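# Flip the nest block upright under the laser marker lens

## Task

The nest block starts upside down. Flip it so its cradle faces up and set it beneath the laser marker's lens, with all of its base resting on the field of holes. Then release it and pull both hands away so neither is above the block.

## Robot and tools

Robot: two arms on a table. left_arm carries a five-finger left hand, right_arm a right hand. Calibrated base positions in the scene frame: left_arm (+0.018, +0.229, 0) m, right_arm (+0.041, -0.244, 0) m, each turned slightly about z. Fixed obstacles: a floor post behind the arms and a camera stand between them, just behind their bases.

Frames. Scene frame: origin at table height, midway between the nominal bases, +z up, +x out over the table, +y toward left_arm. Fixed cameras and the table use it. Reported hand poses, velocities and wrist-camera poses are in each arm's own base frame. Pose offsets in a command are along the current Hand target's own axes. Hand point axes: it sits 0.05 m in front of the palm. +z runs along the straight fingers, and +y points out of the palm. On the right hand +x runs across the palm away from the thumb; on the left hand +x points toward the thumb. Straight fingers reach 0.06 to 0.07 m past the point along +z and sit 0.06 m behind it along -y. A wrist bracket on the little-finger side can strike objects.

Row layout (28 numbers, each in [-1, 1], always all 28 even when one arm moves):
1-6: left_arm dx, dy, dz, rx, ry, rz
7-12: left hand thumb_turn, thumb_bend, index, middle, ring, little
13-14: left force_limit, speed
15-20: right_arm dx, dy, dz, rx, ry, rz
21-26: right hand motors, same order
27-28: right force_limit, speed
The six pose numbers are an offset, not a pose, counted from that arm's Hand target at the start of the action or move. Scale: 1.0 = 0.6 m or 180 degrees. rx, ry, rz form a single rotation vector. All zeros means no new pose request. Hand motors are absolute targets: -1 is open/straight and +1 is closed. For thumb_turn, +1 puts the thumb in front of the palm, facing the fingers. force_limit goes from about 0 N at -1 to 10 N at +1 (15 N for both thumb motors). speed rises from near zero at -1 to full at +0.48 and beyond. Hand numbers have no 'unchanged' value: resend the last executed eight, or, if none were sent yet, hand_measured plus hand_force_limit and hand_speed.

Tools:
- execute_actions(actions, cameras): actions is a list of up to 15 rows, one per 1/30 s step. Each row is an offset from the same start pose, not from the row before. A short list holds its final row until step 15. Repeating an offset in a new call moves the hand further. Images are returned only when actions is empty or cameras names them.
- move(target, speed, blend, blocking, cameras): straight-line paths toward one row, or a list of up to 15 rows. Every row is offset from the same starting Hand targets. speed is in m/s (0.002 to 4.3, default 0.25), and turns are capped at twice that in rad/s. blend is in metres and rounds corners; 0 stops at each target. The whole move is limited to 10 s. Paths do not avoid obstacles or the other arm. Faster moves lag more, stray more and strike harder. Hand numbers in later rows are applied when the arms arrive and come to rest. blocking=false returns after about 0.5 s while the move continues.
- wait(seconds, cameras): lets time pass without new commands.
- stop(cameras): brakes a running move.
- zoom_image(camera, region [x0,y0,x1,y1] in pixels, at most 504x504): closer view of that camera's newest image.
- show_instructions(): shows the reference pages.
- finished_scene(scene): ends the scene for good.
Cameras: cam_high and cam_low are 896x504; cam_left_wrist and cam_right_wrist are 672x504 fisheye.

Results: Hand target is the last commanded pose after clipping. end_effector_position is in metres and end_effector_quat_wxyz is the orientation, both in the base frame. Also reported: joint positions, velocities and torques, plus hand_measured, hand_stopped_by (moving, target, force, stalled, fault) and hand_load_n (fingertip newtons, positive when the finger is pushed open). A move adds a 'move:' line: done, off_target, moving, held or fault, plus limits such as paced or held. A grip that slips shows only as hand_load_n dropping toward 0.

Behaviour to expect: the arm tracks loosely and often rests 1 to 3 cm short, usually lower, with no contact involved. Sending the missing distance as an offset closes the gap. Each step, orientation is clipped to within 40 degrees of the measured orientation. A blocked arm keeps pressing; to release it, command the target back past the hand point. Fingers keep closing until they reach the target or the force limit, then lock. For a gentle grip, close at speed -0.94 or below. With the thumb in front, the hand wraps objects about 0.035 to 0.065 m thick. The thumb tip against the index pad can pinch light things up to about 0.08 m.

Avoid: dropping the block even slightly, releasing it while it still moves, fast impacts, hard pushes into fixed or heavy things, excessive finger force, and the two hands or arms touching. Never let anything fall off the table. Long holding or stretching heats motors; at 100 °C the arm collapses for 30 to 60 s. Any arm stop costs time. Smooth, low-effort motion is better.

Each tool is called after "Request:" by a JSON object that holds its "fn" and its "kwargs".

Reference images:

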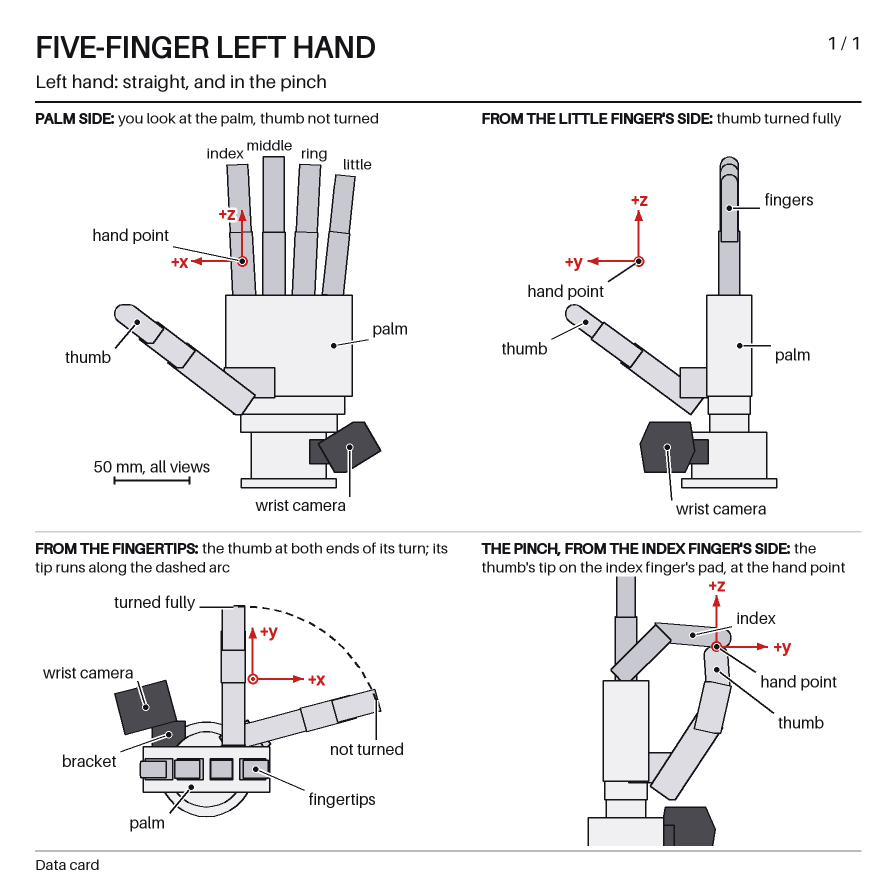

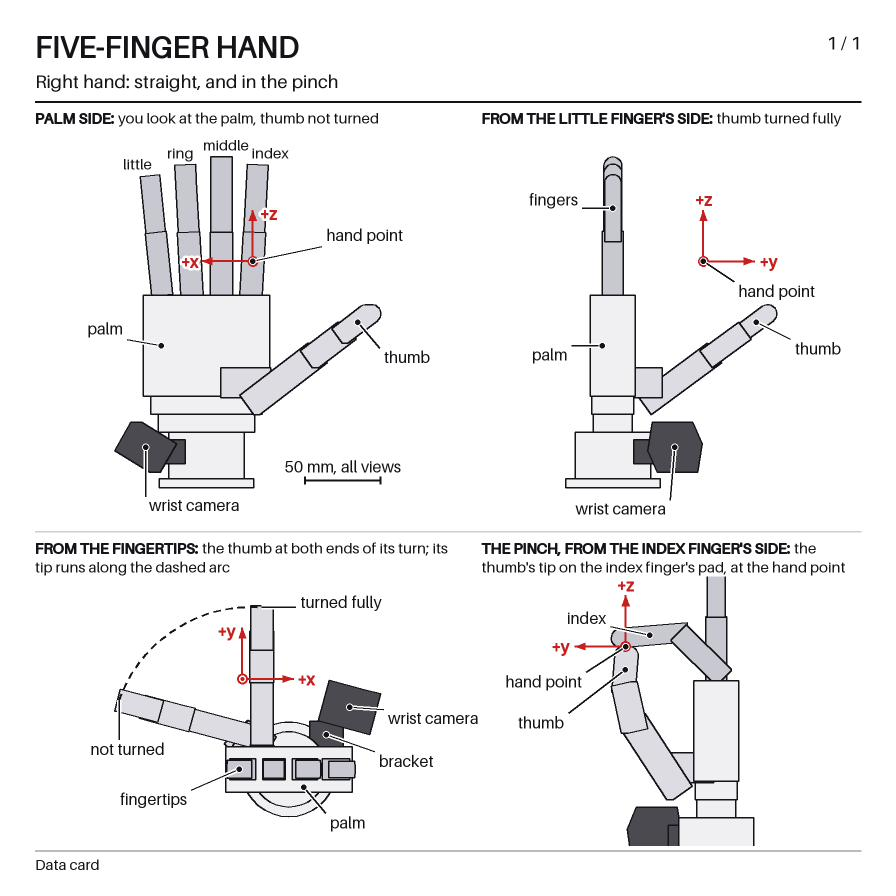

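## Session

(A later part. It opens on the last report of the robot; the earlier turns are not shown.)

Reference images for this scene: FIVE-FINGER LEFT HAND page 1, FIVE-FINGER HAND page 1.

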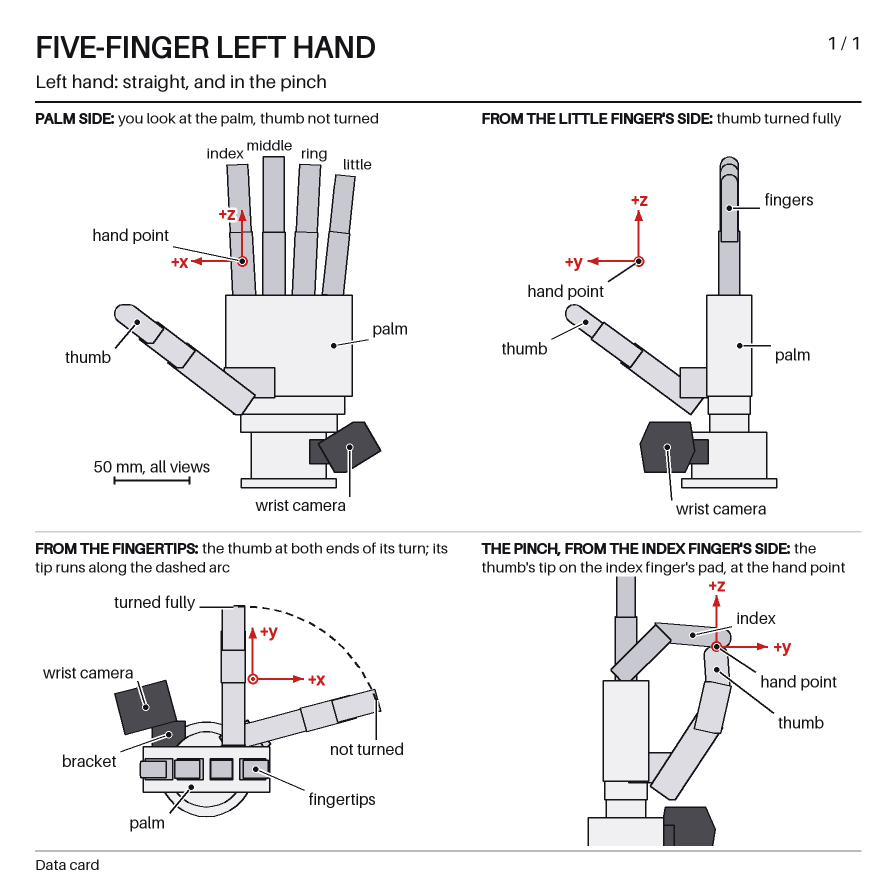

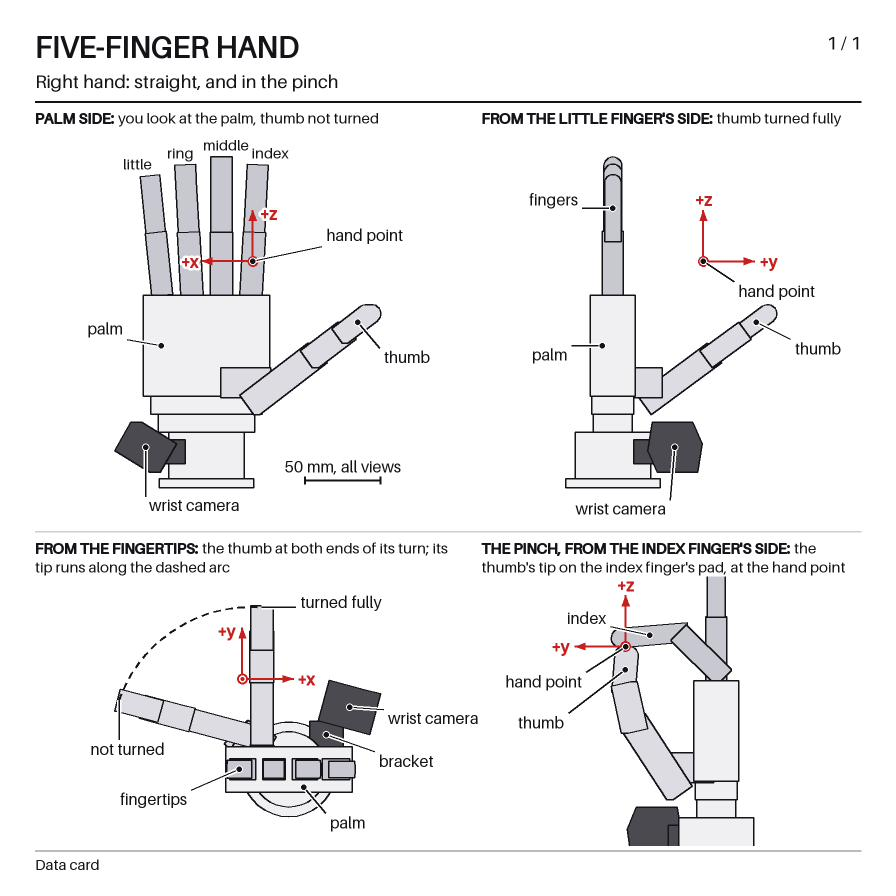

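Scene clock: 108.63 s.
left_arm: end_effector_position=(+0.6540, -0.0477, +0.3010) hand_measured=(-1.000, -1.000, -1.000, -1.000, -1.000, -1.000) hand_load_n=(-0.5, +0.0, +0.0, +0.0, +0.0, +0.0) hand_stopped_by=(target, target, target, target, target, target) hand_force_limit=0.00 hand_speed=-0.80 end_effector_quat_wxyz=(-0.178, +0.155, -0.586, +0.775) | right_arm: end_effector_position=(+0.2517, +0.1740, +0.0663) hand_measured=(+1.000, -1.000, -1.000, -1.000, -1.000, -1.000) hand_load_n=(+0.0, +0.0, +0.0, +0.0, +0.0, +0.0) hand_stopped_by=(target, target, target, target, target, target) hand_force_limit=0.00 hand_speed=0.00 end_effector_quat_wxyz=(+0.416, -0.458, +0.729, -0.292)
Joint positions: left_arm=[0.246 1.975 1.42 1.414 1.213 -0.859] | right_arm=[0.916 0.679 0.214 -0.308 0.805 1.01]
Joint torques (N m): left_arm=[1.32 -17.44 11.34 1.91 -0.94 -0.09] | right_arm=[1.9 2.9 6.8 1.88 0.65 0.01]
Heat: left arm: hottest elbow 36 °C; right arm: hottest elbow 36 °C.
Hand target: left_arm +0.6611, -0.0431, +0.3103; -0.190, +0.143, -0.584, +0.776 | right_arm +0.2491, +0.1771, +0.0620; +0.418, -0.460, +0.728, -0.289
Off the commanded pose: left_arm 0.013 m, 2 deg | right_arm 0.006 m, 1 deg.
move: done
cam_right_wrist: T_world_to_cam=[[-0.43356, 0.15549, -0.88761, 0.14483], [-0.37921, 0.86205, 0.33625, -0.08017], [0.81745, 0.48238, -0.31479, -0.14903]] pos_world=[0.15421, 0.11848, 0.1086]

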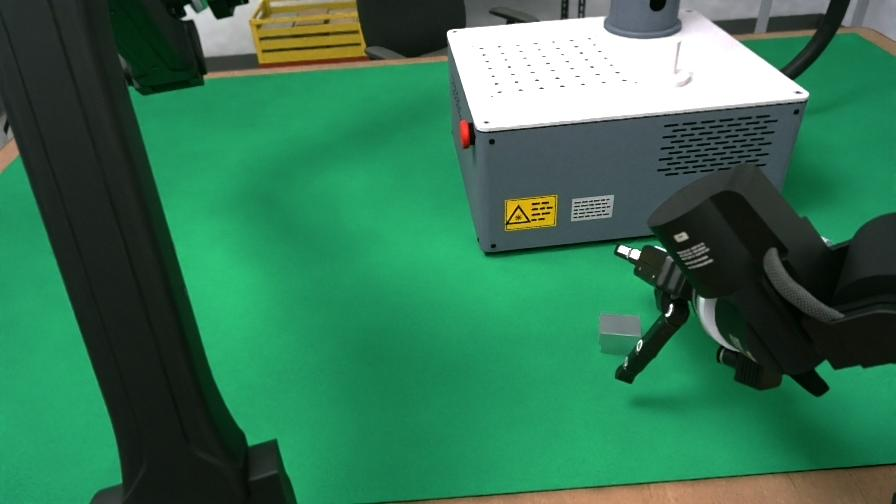

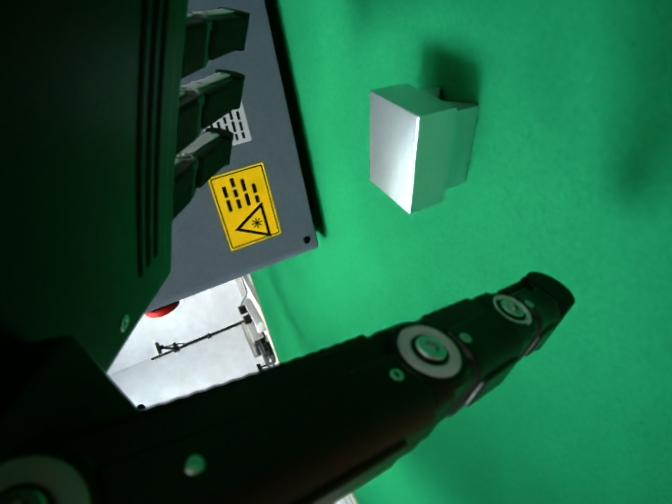

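Request:
{"fn": "move", "kwargs": {"target": [0,0,0,0,0,0,-1,-1,-1,-1,-1,-1,0,-0.8,0.0038,-0.0313,0.0437,0,0,0,1,-0.8,-0.5,-0.5,-1,-1,-0.2,-0.3], "speed": 0.1, "cameras": ["cam_low","cam_right_wrist"]}}

Scene clock: 117.37 s.
left_arm: end_effector_position=(+0.6540, -0.0477, +0.3010) hand_measured=(-1.000, -1.000, -1.000, -1.000, -1.000, -1.000) hand_load_n=(+0.0, +0.0, +0.0, +0.0, +0.0, +0.0) hand_stopped_by=(target, target, target, target, target, target) hand_force_limit=0.00 hand_speed=-0.80 end_effector_quat_wxyz=(-0.178, +0.155, -0.586, +0.775) | right_arm: end_effector_position=(+0.2771, +0.1708, +0.0675) hand_measured=(+1.000, -0.800, -0.500, -0.500, -1.000, -1.000) hand_load_n=(+0.0, +0.0, +0.0, +0.0, -0.5, +0.0) hand_stopped_by=(target, target, target, target, target, target) hand_force_limit=-0.20 hand_speed=-0.30 end_effector_quat_wxyz=(+0.422, -0.461, +0.727, -0.284)
Joint positions: left_arm=[0.246 1.975 1.42 1.414 1.213 -0.859] | right_arm=[0.774 0.736 0.214 -0.148 0.681 0.875]
Joint torques (N m): left_arm=[2.14 -16.67 11.4 2.13 -0.98 -0.09] | right_arm=[-0.56 2.37 6.95 2.18 0.27 -0.23]
Heat: left arm: hottest elbow 36 °C; right arm: hottest elbow 36 °C.
Hand target: left_arm +0.6611, -0.0431, +0.3103; -0.190, +0.143, -0.584, +0.776 | right_arm +0.2795, +0.1663, +0.0636; +0.418, -0.460, +0.728, -0.289
Off the commanded pose: left_arm 0.013 m, 2 deg | right_arm 0.006 m, 1 deg.
move: done
cam_right_wrist: T_world_to_cam=[[-0.43458, 0.15921, -0.88645, 0.15702], [-0.39412, 0.85139, 0.34613, -0.06283], [0.80982, 0.49979, -0.30725, -0.1691]] pos_world=[0.18042, 0.11301, 0.10898]

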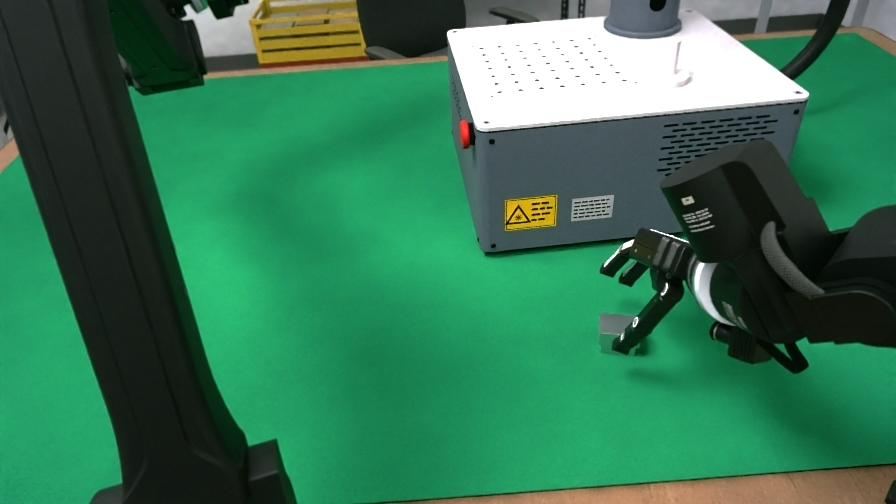

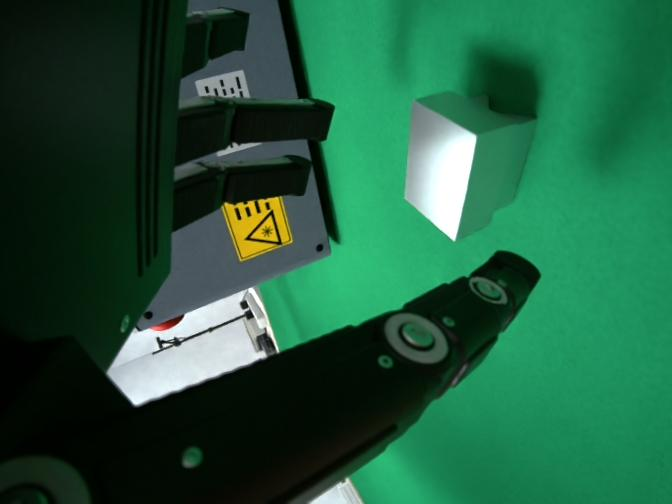

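Request:
{"fn": "move", "kwargs": {"target": [0,0,0,0,0,0,-1,-1,-1,-1,-1,-1,0,-0.8,0.0295,0.0393,0.0383,0,0,0,1,-0.8,-0.5,-0.5,-1,-1,-0.2,-0.3], "speed": 0.06, "cameras": ["cam_low","cam_right_wrist"]}}

Scene clock: 122.83 s.
left_arm: end_effector_position=(+0.6540, -0.0477, +0.3010) hand_measured=(-1.000, -1.000, -1.000, -1.000, -1.000, -1.000) hand_load_n=(-0.5, +0.0, +0.0, +0.0, +0.0, +0.0) hand_stopped_by=(target, target, target, target, target, target) hand_force_limit=0.00 hand_speed=-0.80 end_effector_quat_wxyz=(-0.178, +0.155, -0.586, +0.775) | right_arm: end_effector_position=(+0.2856, +0.1659, +0.0342) hand_measured=(+1.000, -0.800, -0.500, -0.500, -1.000, -1.000) hand_load_n=(+0.0, +0.0, +0.0, +0.0, -0.5, +0.0) hand_stopped_by=(target, target, target, target, target, target) hand_force_limit=-0.20 hand_speed=-0.30 end_effector_quat_wxyz=(+0.424, -0.460, +0.727, -0.284)
Joint positions: left_arm=[0.246 1.975 1.42 1.414 1.213 -0.859] | right_arm=[0.721 0.899 0.148 0.112 0.638 0.833]
Joint torques (N m): left_arm=[1.96 -16.67 11.32 2.19 -0.97 -0.05] | right_arm=[-0.5 2.02 5.6 2.37 0.25 -0.23]
Heat: left arm: hottest elbow 36 °C; right arm: hottest elbow 36 °C.
Hand target: left_arm +0.6611, -0.0431, +0.3103; -0.190, +0.143, -0.584, +0.776 | right_arm +0.2855, +0.1591, +0.0275; +0.418, -0.460, +0.728, -0.289
Off the commanded pose: left_arm 0.013 m, 2 deg | right_arm 0.010 m, 1 deg.
move: done
cam_right_wrist: T_world_to_cam=[[-0.4304, 0.16283, -0.88783, 0.13019], [-0.39607, 0.84977, 0.34786, -0.04311], [0.8111, 0.50137, -0.30125, -0.18463]] pos_world=[0.18872, 0.108, 0.07496]

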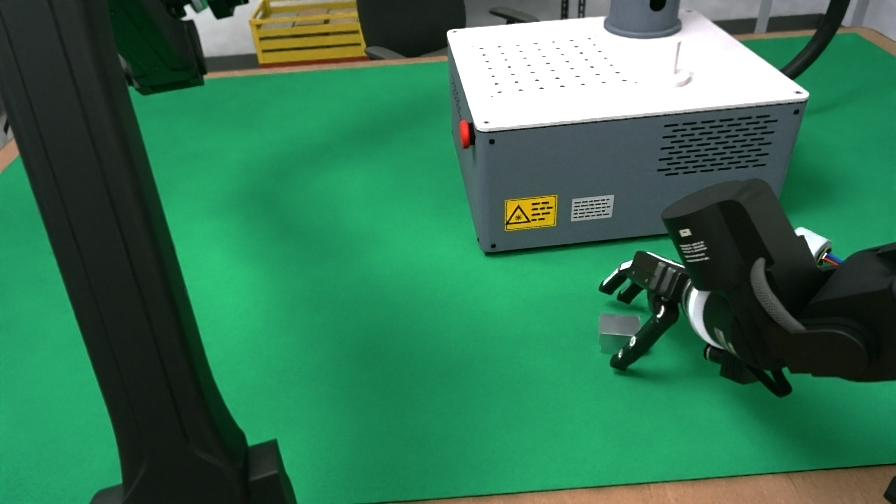

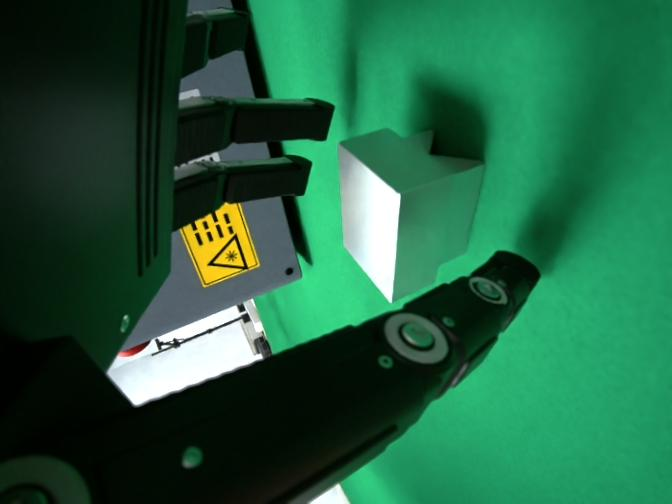

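Request:
{"fn": "move", "kwargs": {"target": [0,0,0,0,0,0,-1,-1,-1,-1,-1,-1,0,-0.8,0.012,0.0,0.0,0,0,0,1,-0.7,-0.5,-0.5,-1,-1,-0.2,-0.3], "speed": 0.06, "cameras": ["cam_right_wrist"]}}

Scene clock: 125.30 s.
left_arm: end_effector_position=(+0.6540, -0.0477, +0.3010) hand_measured=(-1.000, -1.000, -1.000, -1.000, -1.000, -1.000) hand_load_n=(-0.5, +0.0, +0.0, +0.0, +0.0, +0.0) hand_stopped_by=(target, target, target, target, target, target) hand_force_limit=0.00 hand_speed=-0.80 end_effector_quat_wxyz=(-0.178, +0.155, -0.586, +0.775) | right_arm: end_effector_position=(+0.2829, +0.1582, +0.0265) hand_measured=(+1.000, -0.700, -0.500, -0.500, -1.000, -1.000) hand_load_n=(+0.0, +0.0, +0.0, +0.0, +0.0, +0.0) hand_stopped_by=(target, target, target, target, target, target) hand_force_limit=-0.20 hand_speed=-0.30 end_effector_quat_wxyz=(+0.418, -0.463, +0.728, -0.285)
Joint positions: left_arm=[0.246 1.975 1.42 1.414 1.213 -0.859] | right_arm=[0.697 0.9 0.13 0.126 0.62 0.816]
Joint torques (N m): left_arm=[0.91 -17.2 11.43 2.09 -0.98 -0.03] | right_arm=[-0.67 0.5 5.6 2.14 0.24 -0.23]
Heat: left arm: hottest elbow 37 °C; right arm: hottest elbow 36 °C.
Hand target: left_arm +0.6611, -0.0431, +0.3103; -0.190, +0.143, -0.584, +0.776 | right_arm +0.2838, +0.1525, +0.0249; +0.418, -0.460, +0.728, -0.289
Off the commanded pose: left_arm 0.013 m, 2 deg | right_arm 0.006 m, 1 deg.
move: done
cam_right_wrist: T_world_to_cam=[[-0.44071, 0.15393, -0.88435, 0.12773], [-0.39185, 0.85337, 0.34381, -0.03658], [0.80761, 0.49805, -0.31577, -0.17901]] pos_world=[0.18653, 0.10071, 0.06901]

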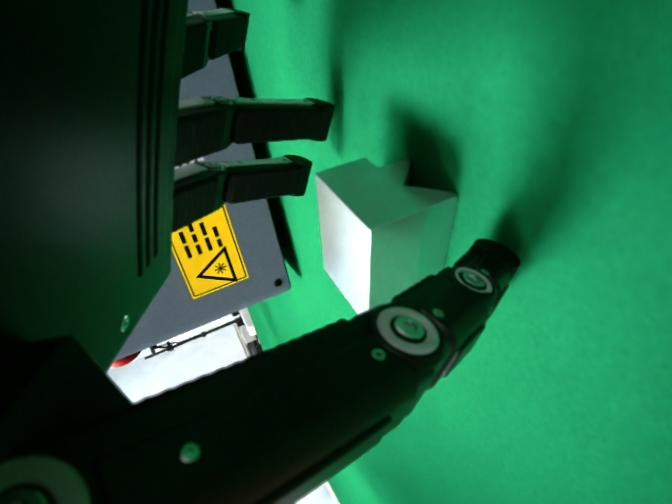

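Request:
{"fn": "move", "kwargs": {"target": [0,0,0,0,0,0,-1,-1,-1,-1,-1,-1,0,-0.8,-0.0102,-0.0035,-0.0115,0,0,0,1,-0.7,-0.5,-0.5,-1,-1,-0.2,-0.3], "speed": 0.06, "cameras": ["cam_right_wrist","cam_low"]}}

Scene clock: 129.47 s.
left_arm: end_effector_position=(+0.6540, -0.0477, +0.3010) hand_measured=(-1.000, -1.000, -1.000, -1.000, -1.000, -1.000) hand_load_n=(-0.5, +0.0, +0.0, +0.0, +0.0, +0.0) hand_stopped_by=(target, target, target, target, target, target) hand_force_limit=0.00 hand_speed=-0.80 end_effector_quat_wxyz=(-0.178, +0.155, -0.586, +0.775) | right_arm: end_effector_position=(+0.2809, +0.1524, +0.0280) hand_measured=(+1.000, -0.700, -0.500, -0.500, -1.000, -1.000) hand_load_n=(+0.0, +0.0, +0.0, +0.0, +0.0, +0.0) hand_stopped_by=(target, target, target, target, target, target) hand_force_limit=-0.20 hand_speed=-0.30 end_effector_quat_wxyz=(+0.412, -0.461, +0.730, -0.293)
Joint positions: left_arm=[0.246 1.975 1.42 1.414 1.213 -0.859] | right_arm=[0.7 0.867 0.13 0.08 0.641 0.821]
Joint torques (N m): left_arm=[1.79 -16.56 11.32 2.21 -0.98 -0.1] | right_arm=[1.85 0.21 6.83 1.07 0.52 0]
Heat: left arm: hottest elbow 37 °C; right arm: hottest elbow 36 °C.
Hand target: left_arm +0.6611, -0.0431, +0.3103; -0.190, +0.143, -0.584, +0.776 | right_arm +0.2800, +0.1575, +0.0320; +0.418, -0.460, +0.728, -0.289
Off the commanded pose: left_arm 0.013 m, 2 deg | right_arm 0.007 m, 1 deg.
move: done
cam_right_wrist: T_world_to_cam=[[-0.43947, 0.14931, -0.88576, 0.12937], [-0.37744, 0.86412, 0.33293, -0.03833], [0.81511, 0.48063, -0.32339, -0.17327]] pos_world=[0.18362, 0.09708, 0.07132]
Images, in order (width x height): cam_low 896x504, cam_right_wrist 672x504.

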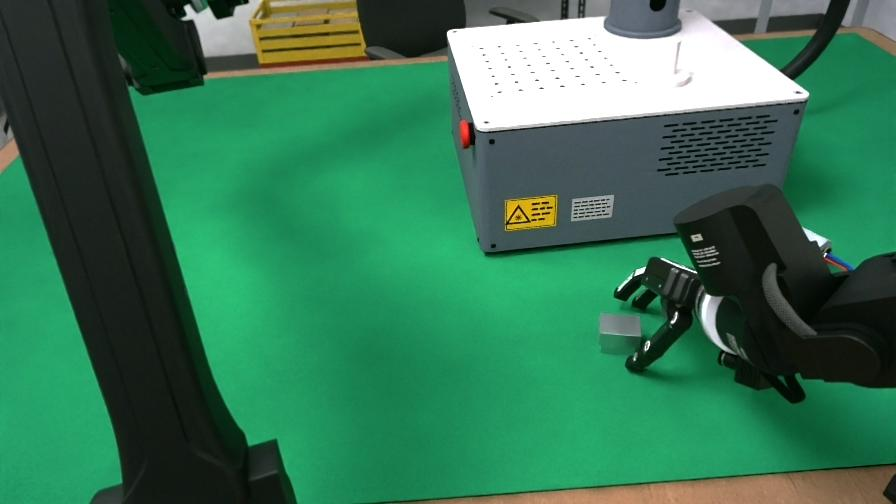

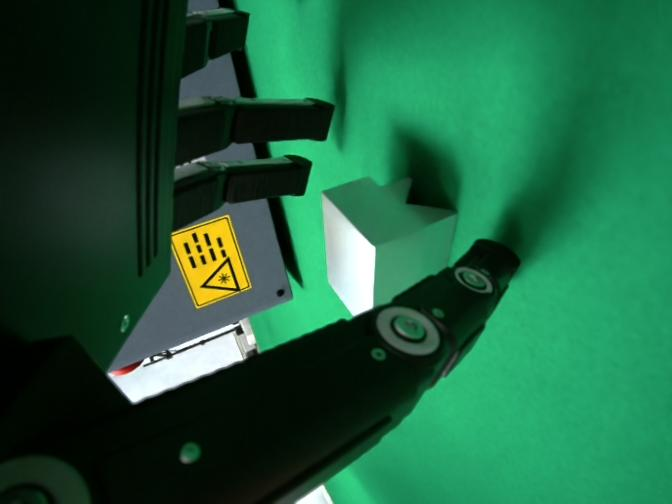

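Request:
{"fn": "move", "kwargs": {"target": [0,0,0,0,0,0,-1,-1,-1,-1,-1,-1,0,-0.8,-0.019,0.0022,-0.0038,0,0,0,1,-0.7,-0.5,-0.5,-1,-1,-0.2,-0.3], "speed": 0.06, "cameras": ["cam_right_wrist","cam_low"]}}

Scene clock: 131.23 s.
left_arm: end_effector_position=(+0.6540, -0.0477, +0.3010) hand_measured=(-1.000, -1.000, -1.000, -1.000, -1.000, -1.000) hand_load_n=(-0.5, +0.0, +0.0, +0.0, -0.5, +0.0) hand_stopped_by=(target, target, target, target, target, target) hand_force_limit=0.00 hand_speed=-0.80 end_effector_quat_wxyz=(-0.178, +0.155, -0.586, +0.775) | right_arm: end_effector_position=(+0.2742, +0.1562, +0.0253) hand_measured=(+1.000, -0.700, -0.500, -0.500, -1.000, -1.000) hand_load_n=(-0.5, +0.0, +0.0, +0.0, +0.0, -0.5) hand_stopped_by=(target, target, target, target, target, target) hand_force_limit=-0.20 hand_speed=-0.30 end_effector_quat_wxyz=(+0.409, -0.461, +0.731, -0.294)
Joint positions: left_arm=[0.246 1.975 1.42 1.414 1.213 -0.859] | right_arm=[0.745 0.867 0.13 0.05 0.678 0.858]
Joint torques (N m): left_arm=[1.61 -16.91 11.19 2.13 -0.97 -0.05] | right_arm=[2.14 1.61 8.61 0.99 0.51 0]
Heat: left arm: hottest elbow 37 °C; right arm: hottest elbow 36 °C.
Hand target: left_arm +0.6611, -0.0431, +0.3103; -0.190, +0.143, -0.584, +0.776 | right_arm +0.2801, +0.1684, +0.0359; +0.417, -0.460, +0.728, -0.289
Off the commanded pose: left_arm 0.013 m, 2 deg | right_arm 0.017 m, 1 deg.
move: off_target (right_arm)
cam_right_wrist: T_world_to_cam=[[-0.44349, 0.14577, -0.88435, 0.12507], [-0.37379, 0.86671, 0.33031, -0.04453], [0.81462, 0.47704, -0.32989, -0.16966]] pos_world=[0.17703, 0.10129, 0.06934]
Images, in order (width x height): cam_low 896x504, cam_right_wrist 672x504.

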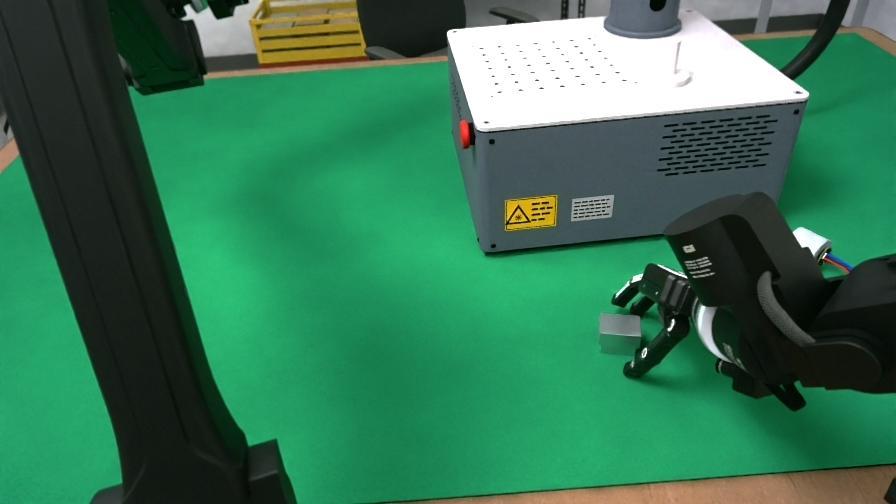

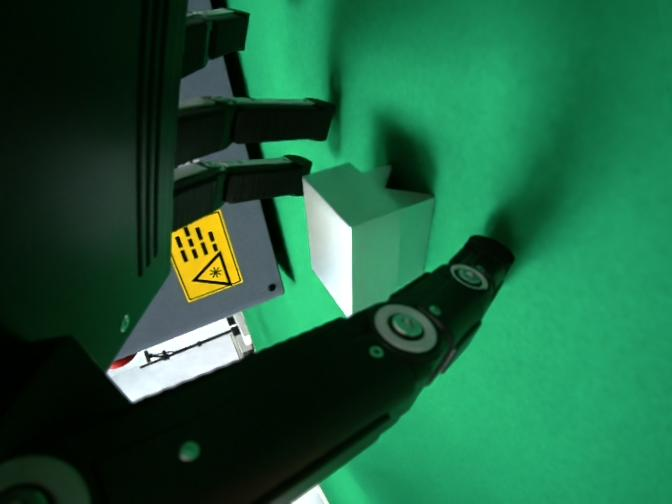

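Request:
{"fn": "execute_actions", "kwargs": {"actions": [[[0,0,0,0,0,0,-1,-1,-1,-1,-1,-1,0,-0.8,0,0,0,0,0,0,1,-0.7,-0.5,-0.5,-1,-1,-0.2,-0.3]]], "cameras": []}}

Scene clock: 132.67 s.
left_arm: end_effector_position=(+0.6540, -0.0477, +0.3010) hand_measured=(-1.000, -1.000, -1.000, -1.000, -1.000, -1.000) hand_load_n=(-0.5, +0.0, +0.0, +0.0, +0.0, +0.0) hand_stopped_by=(target, target, target, target, target, target) hand_force_limit=0.00 hand_speed=-0.80 end_effector_quat_wxyz=(-0.178, +0.155, -0.586, +0.775) | right_arm: end_effector_position=(+0.2742, +0.1563, +0.0253) hand_measured=(+1.000, -0.700, -0.500, -0.500, -1.000, -1.000) hand_load_n=(+0.0, +0.0, +0.0, +0.0, +0.0, +0.0) hand_stopped_by=(target, target, target, target, target, target) hand_force_limit=-0.20 hand_speed=-0.30 end_effector_quat_wxyz=(+0.409, -0.461, +0.731, -0.294)
Joint positions: left_arm=[0.246 1.975 1.42 1.414 1.213 -0.859] | right_arm=[0.746 0.867 0.13 0.05 0.679 0.859]
Joint torques (N m): left_arm=[1.73 -16.62 11.43 2.03 -1 -0.08] | right_arm=[2.02 1.67 8.65 1.01 0.53 -0.02]
Heat: left arm: hottest elbow 37 °C; right arm: hottest elbow 36 °C.
Hand target: left_arm +0.6611, -0.0431, +0.3103; -0.190, +0.143, -0.584, +0.776 | right_arm +0.2801, +0.1685, +0.0360; +0.418, -0.460, +0.728, -0.289
Off the commanded pose: left_arm 0.013 m, 2 deg | right_arm 0.017 m, 1 deg.
Step readings (end_effector_position of left_arm | right_arm):
0: (+0.6540, -0.0477, +0.3010) | (+0.2742, +0.1562, +0.0253)
1: (+0.6540, -0.0477, +0.3010) | (+0.2742, +0.1562, +0.0253)
2: (+0.6540, -0.0477, +0.3010) | (+0.2742, +0.1562, +0.0253)
4: (+0.6540, -0.0477, +0.3010) | (+0.2742, +0.1562, +0.0253)
8: (+0.6540, -0.0477, +0.3010) | (+0.2742, +0.1563, +0.0253)
15: (+0.6540, -0.0477, +0.3010) | (+0.2742, +0.1563, +0.0253)

Request:
{"fn": "move", "kwargs": {"target": [[0,0,0,0,0,0,-1,-1,-1,-1,-1,-1,0,-0.8,-0.0263,-0.0345,-0.0237,0,0,0,1,-0.7,-0.5,-0.5,-1,-1,-0.2,-0.3],[0,0,0,0,0,0,-1,-1,-1,-1,-1,-1,0,-0.8,0.0243,0.007,0.0097,0,0,0,1,-0.7,-0.5,-0.5,-1,-1,-0.2,-0.3]], "speed": 0.08, "cameras": ["cam_right_wrist","cam_low"]}}

Scene clock: 136.90 s.
left_arm: end_effector_position=(+0.6540, -0.0477, +0.3010) hand_measured=(-1.000, -1.000, -1.000, -1.000, -1.000, -1.000) hand_load_n=(-0.5, +0.0, +0.0, +0.0, +0.0, +0.0) hand_stopped_by=(target, target, target, target, target, target) hand_force_limit=0.00 hand_speed=-0.80 end_effector_quat_wxyz=(-0.178, +0.155, -0.586, +0.775) | right_arm: end_effector_position=(+0.2801, +0.1633, +0.0312) hand_measured=(+1.000, -0.700, -0.500, -0.500, -1.000, -1.000) hand_load_n=(+0.0, +0.0, +0.0, +0.0, -0.5, +0.0) hand_stopped_by=(target, target, target, target, target, target) hand_force_limit=-0.20 hand_speed=-0.30 end_effector_quat_wxyz=(+0.424, -0.460, +0.727, -0.284)
Joint positions: left_arm=[0.246 1.975 1.42 1.414 1.213 -0.859] | right_arm=[0.731 0.88 0.133 0.103 0.646 0.841]
Joint torques (N m): left_arm=[1.96 -16.73 11.62 2.09 -1.01 -0.01] | right_arm=[-0.44 1.73 5.67 2.24 0.24 -0.23]
Heat: left arm: hottest elbow 37 °C; right arm: hottest elbow 36 °C.
Hand target: left_arm +0.6611, -0.0431, +0.3103; -0.190, +0.143, -0.584, +0.776 | right_arm +0.2801, +0.1567, +0.0248; +0.418, -0.460, +0.728, -0.289
Off the commanded pose: left_arm 0.013 m, 2 deg | right_arm 0.009 m, 1 deg.
move: done
cam_right_wrist: T_world_to_cam=[[-0.43096, 0.16252, -0.88761, 0.12571], [-0.39579, 0.84994, 0.34779, -0.0421], [0.81094, 0.50119, -0.30197, -0.17967]] pos_world=[0.18322, 0.1054, 0.07197]
Images, in order (width x height): cam_low 896x504, cam_right_wrist 672x504.

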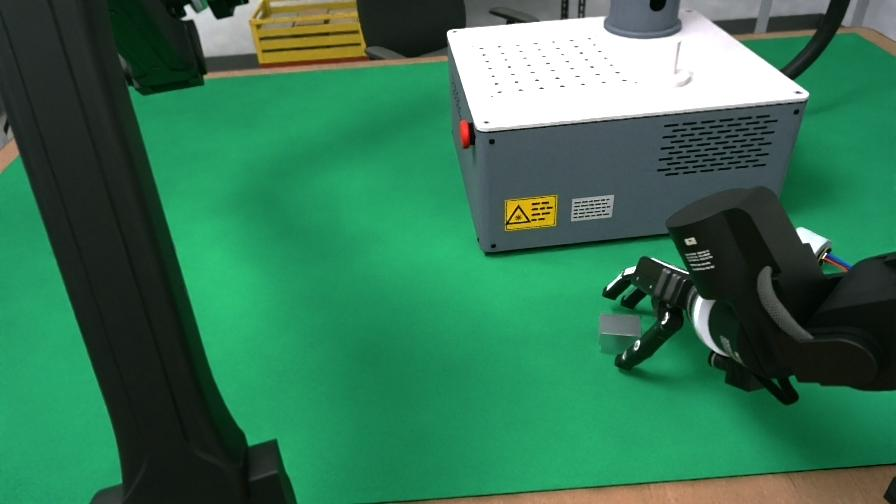

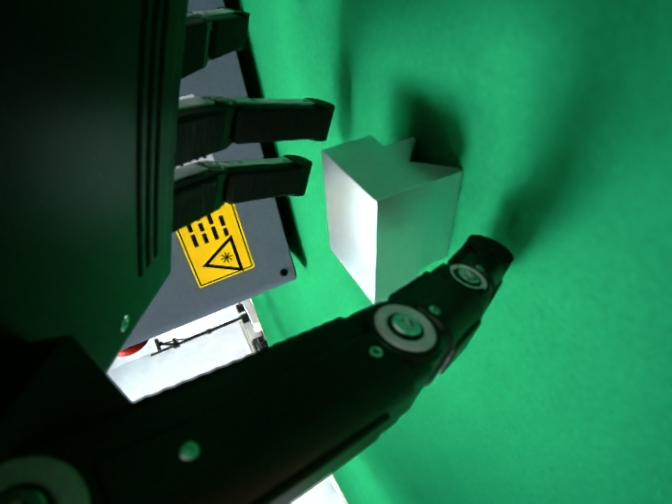

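Request:
{"fn": "move", "kwargs": {"target": [0,0,0,0,0,0,-1,-1,-1,-1,-1,-1,0,-0.8,0,0,0,0,0,0,1,0.1,0.1,0.1,-1,-1,-0.3,-0.92], "cameras": ["cam_right_wrist","cam_low"]}}

Scene clock: 143.60 s.
left_arm: end_effector_position=(+0.6540, -0.0477, +0.3010) hand_measured=(-1.000, -1.000, -1.000, -1.000, -1.000, -1.000) hand_load_n=(+0.0, +0.0, +0.0, +0.0, +0.0, +0.0) hand_stopped_by=(target, target, target, target, target, target) hand_force_limit=0.00 hand_speed=-0.80 end_effector_quat_wxyz=(-0.178, +0.155, -0.586, +0.775) | right_arm: end_effector_position=(+0.2808, +0.1633, +0.0318) hand_measured=(+1.000, -0.442, +0.022, +0.008, -1.000, -1.000) hand_load_n=(-1.5, +6.5, +3.5, +3.0, +0.0, +0.0) hand_stopped_by=(target, force, force, force, target, target) hand_force_limit=-0.30 hand_speed=-0.92 end_effector_quat_wxyz=(+0.425, -0.459, +0.727, -0.284)
Joint positions: left_arm=[0.246 1.975 1.42 1.414 1.213 -0.859] | right_arm=[0.729 0.88 0.133 0.107 0.646 0.84]
Joint torques (N m): left_arm=[1.96 -16.5 11.38 2.06 -1 -0.03] | right_arm=[-0.32 1.73 5.67 2.03 0.24 -0.21]
Heat: left arm: hottest elbow 37 °C; right arm: hottest elbow 36 °C.
Hand target: left_arm +0.6611, -0.0431, +0.3103; -0.190, +0.143, -0.584, +0.776 | right_arm +0.2800, +0.1567, +0.0248; +0.418, -0.460, +0.728, -0.289
Off the commanded pose: left_arm 0.013 m, 2 deg | right_arm 0.010 m, 1 deg.
move: done
cam_right_wrist: T_world_to_cam=[[-0.42864, 0.16464, -0.88835, 0.12563], [-0.39551, 0.84984, 0.34834, -0.04205], [0.8123, 0.50067, -0.29916, -0.18047]] pos_world=[0.18381, 0.1054, 0.07226]
Images, in order (width x height): cam_low 896x504, cam_right_wrist 672x504.

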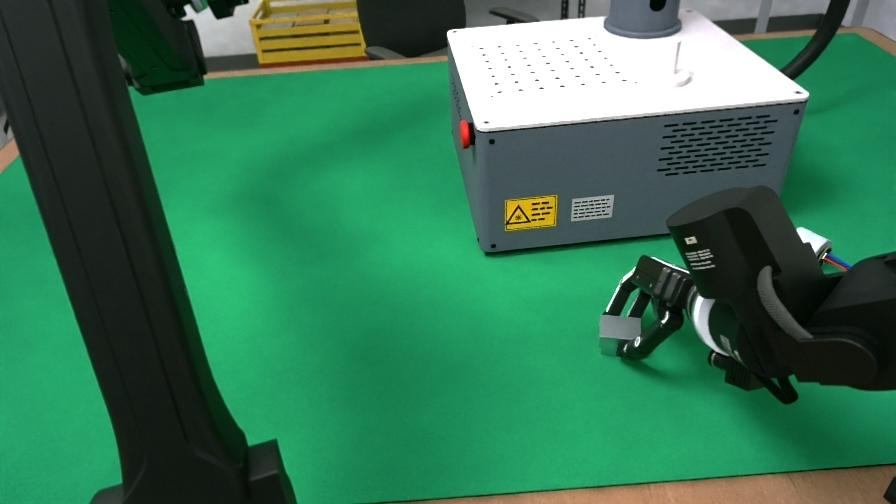

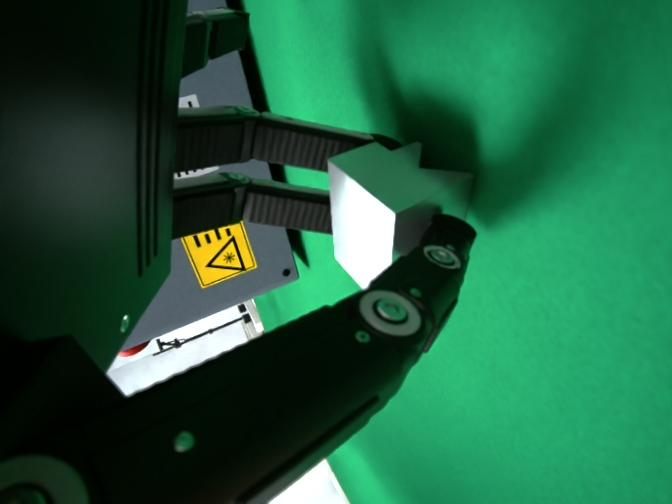

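Request:
{"fn": "move", "kwargs": {"target": [0,0,0,0,0,0,-1,-1,-1,-1,-1,-1,0,-0.8,-0.059,-0.1175,-0.073,0,0,0,1,0.1,0.1,0.1,-1,-1,-0.3,-0.92], "speed": 0.1, "cameras": ["cam_right_wrist","cam_low"]}}

Scene clock: 155.63 s.
left_arm: end_effector_position=(+0.6540, -0.0477, +0.3010) hand_measured=(-1.000, -1.000, -1.000, -1.000, -1.000, -1.000) hand_load_n=(-0.5, +0.0, +0.0, +0.0, +0.0, +0.0) hand_stopped_by=(target, target, target, target, target, target) hand_force_limit=0.00 hand_speed=-0.80 end_effector_quat_wxyz=(-0.178, +0.155, -0.586, +0.775) | right_arm: end_effector_position=(+0.2680, +0.1498, +0.0813) hand_measured=(+1.000, -0.442, +0.022, +0.008, -1.000, -1.000) hand_load_n=(-2.0, +7.0, +3.5, +3.0, +0.0, -0.5) hand_stopped_by=(target, force, force, force, target, target) hand_force_limit=-0.30 hand_speed=-0.92 end_effector_quat_wxyz=(+0.390, -0.478, +0.730, -0.294)
Joint positions: left_arm=[0.246 1.975 1.42 1.414 1.213 -0.859] | right_arm=[0.729 0.615 0.258 -0.362 0.654 0.835]
Joint torques (N m): left_arm=[1.85 -16.79 11.43 2.25 -0.97 -0.11] | right_arm=[1.08 1.61 11.64 1.11 0.59 -0.02]
Heat: left arm: hottest elbow 37 °C; right arm: hottest elbow 36 °C.
Hand target: left_arm +0.6611, -0.0431, +0.3103; -0.190, +0.143, -0.584, +0.776 | right_arm +0.2801, +0.1616, +0.1149; +0.418, -0.460, +0.728, -0.289
Off the commanded pose: left_arm 0.013 m, 2 deg | right_arm 0.038 m, 4 deg.
move: off_target (right_arm)
cam_right_wrist: T_world_to_cam=[[-0.47747, 0.11257, -0.8714, 0.18583], [-0.37411, 0.87132, 0.31755, -0.0594], [0.79502, 0.47762, -0.37392, -0.1343]] pos_world=[0.17328, 0.09499, 0.13058]
Images, in order (width x height): cam_low 896x504, cam_right_wrist 672x504.

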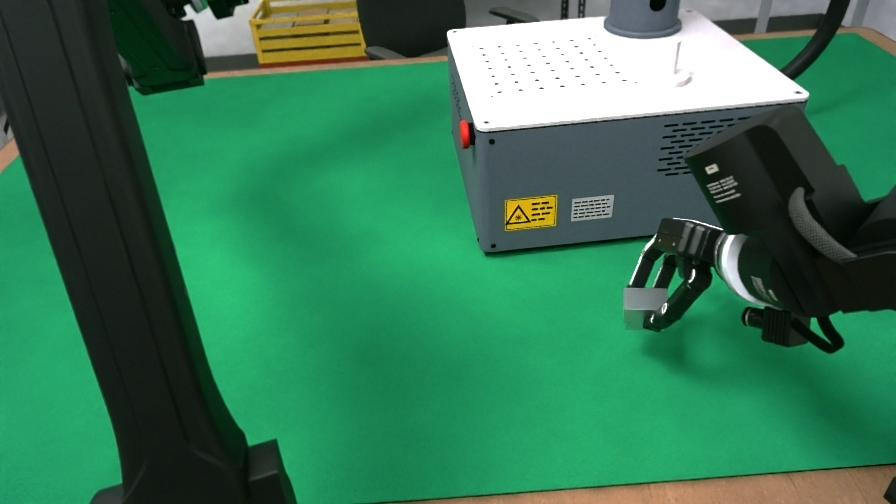

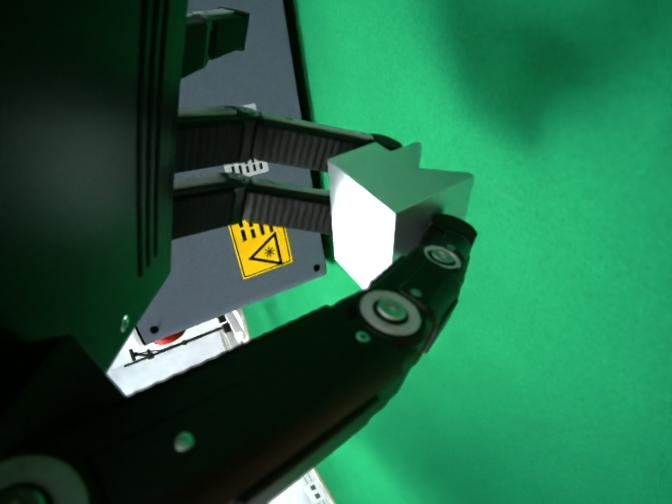

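Request:
{"fn": "move", "kwargs": {"target": [0,0,0,0,0,0,-1,-1,-1,-1,-1,-1,0,-0.8,-0.2387,0.0152,0.0568,0.0317,0.192,-0.4597,1,0.1,0.1,0.1,-1,-1,-0.3,-0.92], "speed": 0.15, "cameras": ["cam_right_wrist","cam_low","cam_high"]}}

Scene clock: 164.53 s.
left_arm: end_effector_position=(+0.6540, -0.0477, +0.3010) hand_measured=(-1.000, -1.000, -1.000, -1.000, -1.000, -1.000) hand_load_n=(+0.0, +0.0, +0.0, +0.0, +0.0, +0.0) hand_stopped_by=(target, target, target, target, target, target) hand_force_limit=0.00 hand_speed=-0.80 end_effector_quat_wxyz=(-0.178, +0.155, -0.586, +0.775) | right_arm: end_effector_position=(+0.3363, +0.2776, +0.1376) hand_measured=(+1.000, -0.442, +0.022, +0.008, -1.000, -1.000) hand_load_n=(-1.0, +6.5, +3.5, +2.5, +0.0, +0.0) hand_stopped_by=(target, force, force, force, target, target) hand_force_limit=-0.30 hand_speed=-0.92 end_effector_quat_wxyz=(+0.078, +0.704, -0.319, +0.630)
Joint positions: left_arm=[0.246 1.975 1.42 1.414 1.213 -0.859] | right_arm=[1.108 1.774 1.228 -1.432 1.358 0.718]
Joint torques (N m): left_arm=[2.08 -16.44 11.41 2.13 -0.99 -0.03] | right_arm=[1.9 -11.69 8.62 -1.18 1.19 -0.09]
Heat: left arm: hottest elbow 37 °C; right arm: hottest elbow 37 °C.
Hand target: left_arm +0.6611, -0.0431, +0.3103; -0.190, +0.143, -0.584, +0.776 | right_arm +0.3386, +0.2946, +0.1402; +0.069, +0.702, -0.317, +0.634
Off the commanded pose: left_arm 0.013 m, 2 deg | right_arm 0.017 m, 1 deg.
move: off_target (right_arm)
cam_right_wrist: T_world_to_cam=[[-0.48987, -0.87058, -0.04612, 0.41667], [-0.58154, 0.36573, -0.72667, 0.19069], [0.64949, -0.32915, -0.68544, 0.08714]] pos_world=[0.25841, 0.32169, 0.21751]
Images, in order (width x height): cam_high 896x504, cam_low 896x504, cam_right_wrist 672x504.

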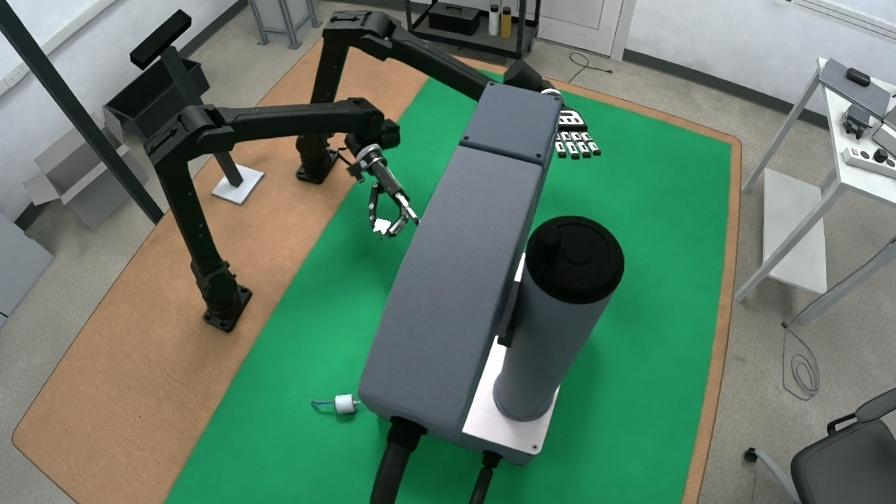

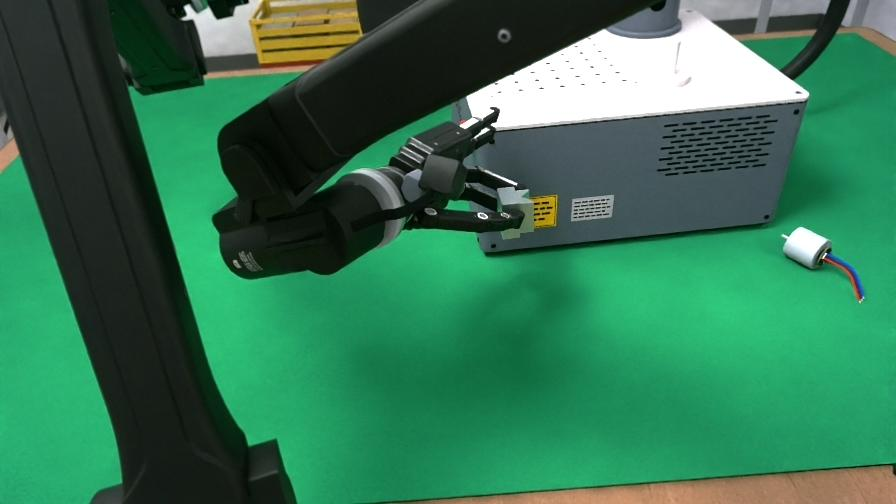

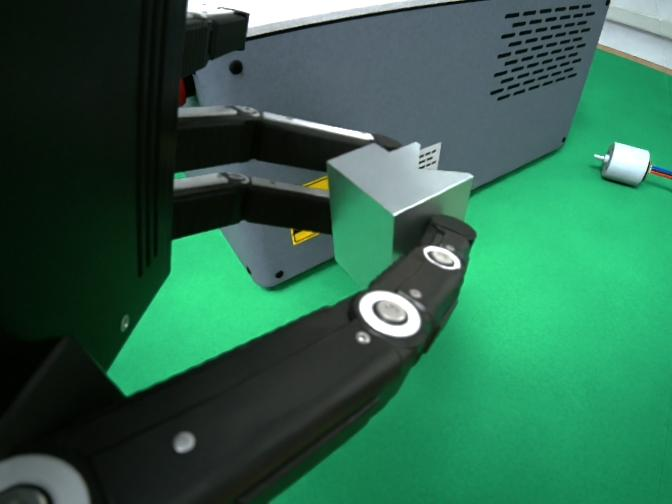

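Request:
{"fn": "zoom_image", "kwargs": {"camera": "cam_low", "region": [380, 80, 580, 280]}}

Request:
{"fn": "zoom_image", "kwargs": {"camera": "cam_right_wrist", "region": [300, 110, 500, 300]}}

Scaled by 2.520 from the camera's image (finer frame: 1280x720).

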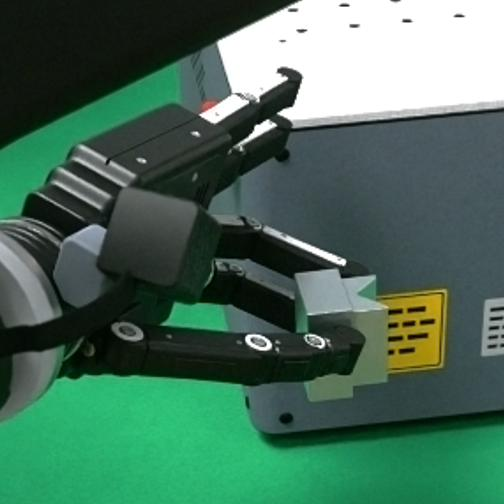

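Scaled by 2.520 from the camera's image (finer frame: 960x720).

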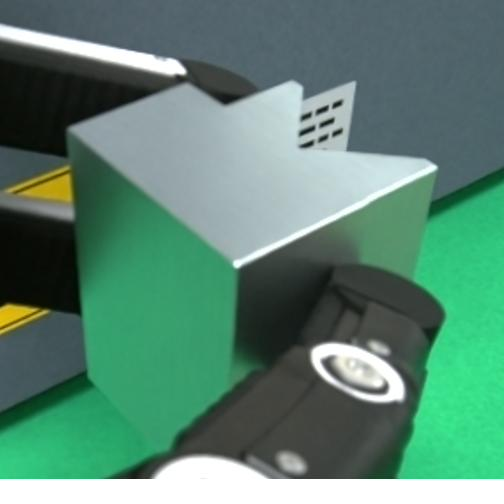

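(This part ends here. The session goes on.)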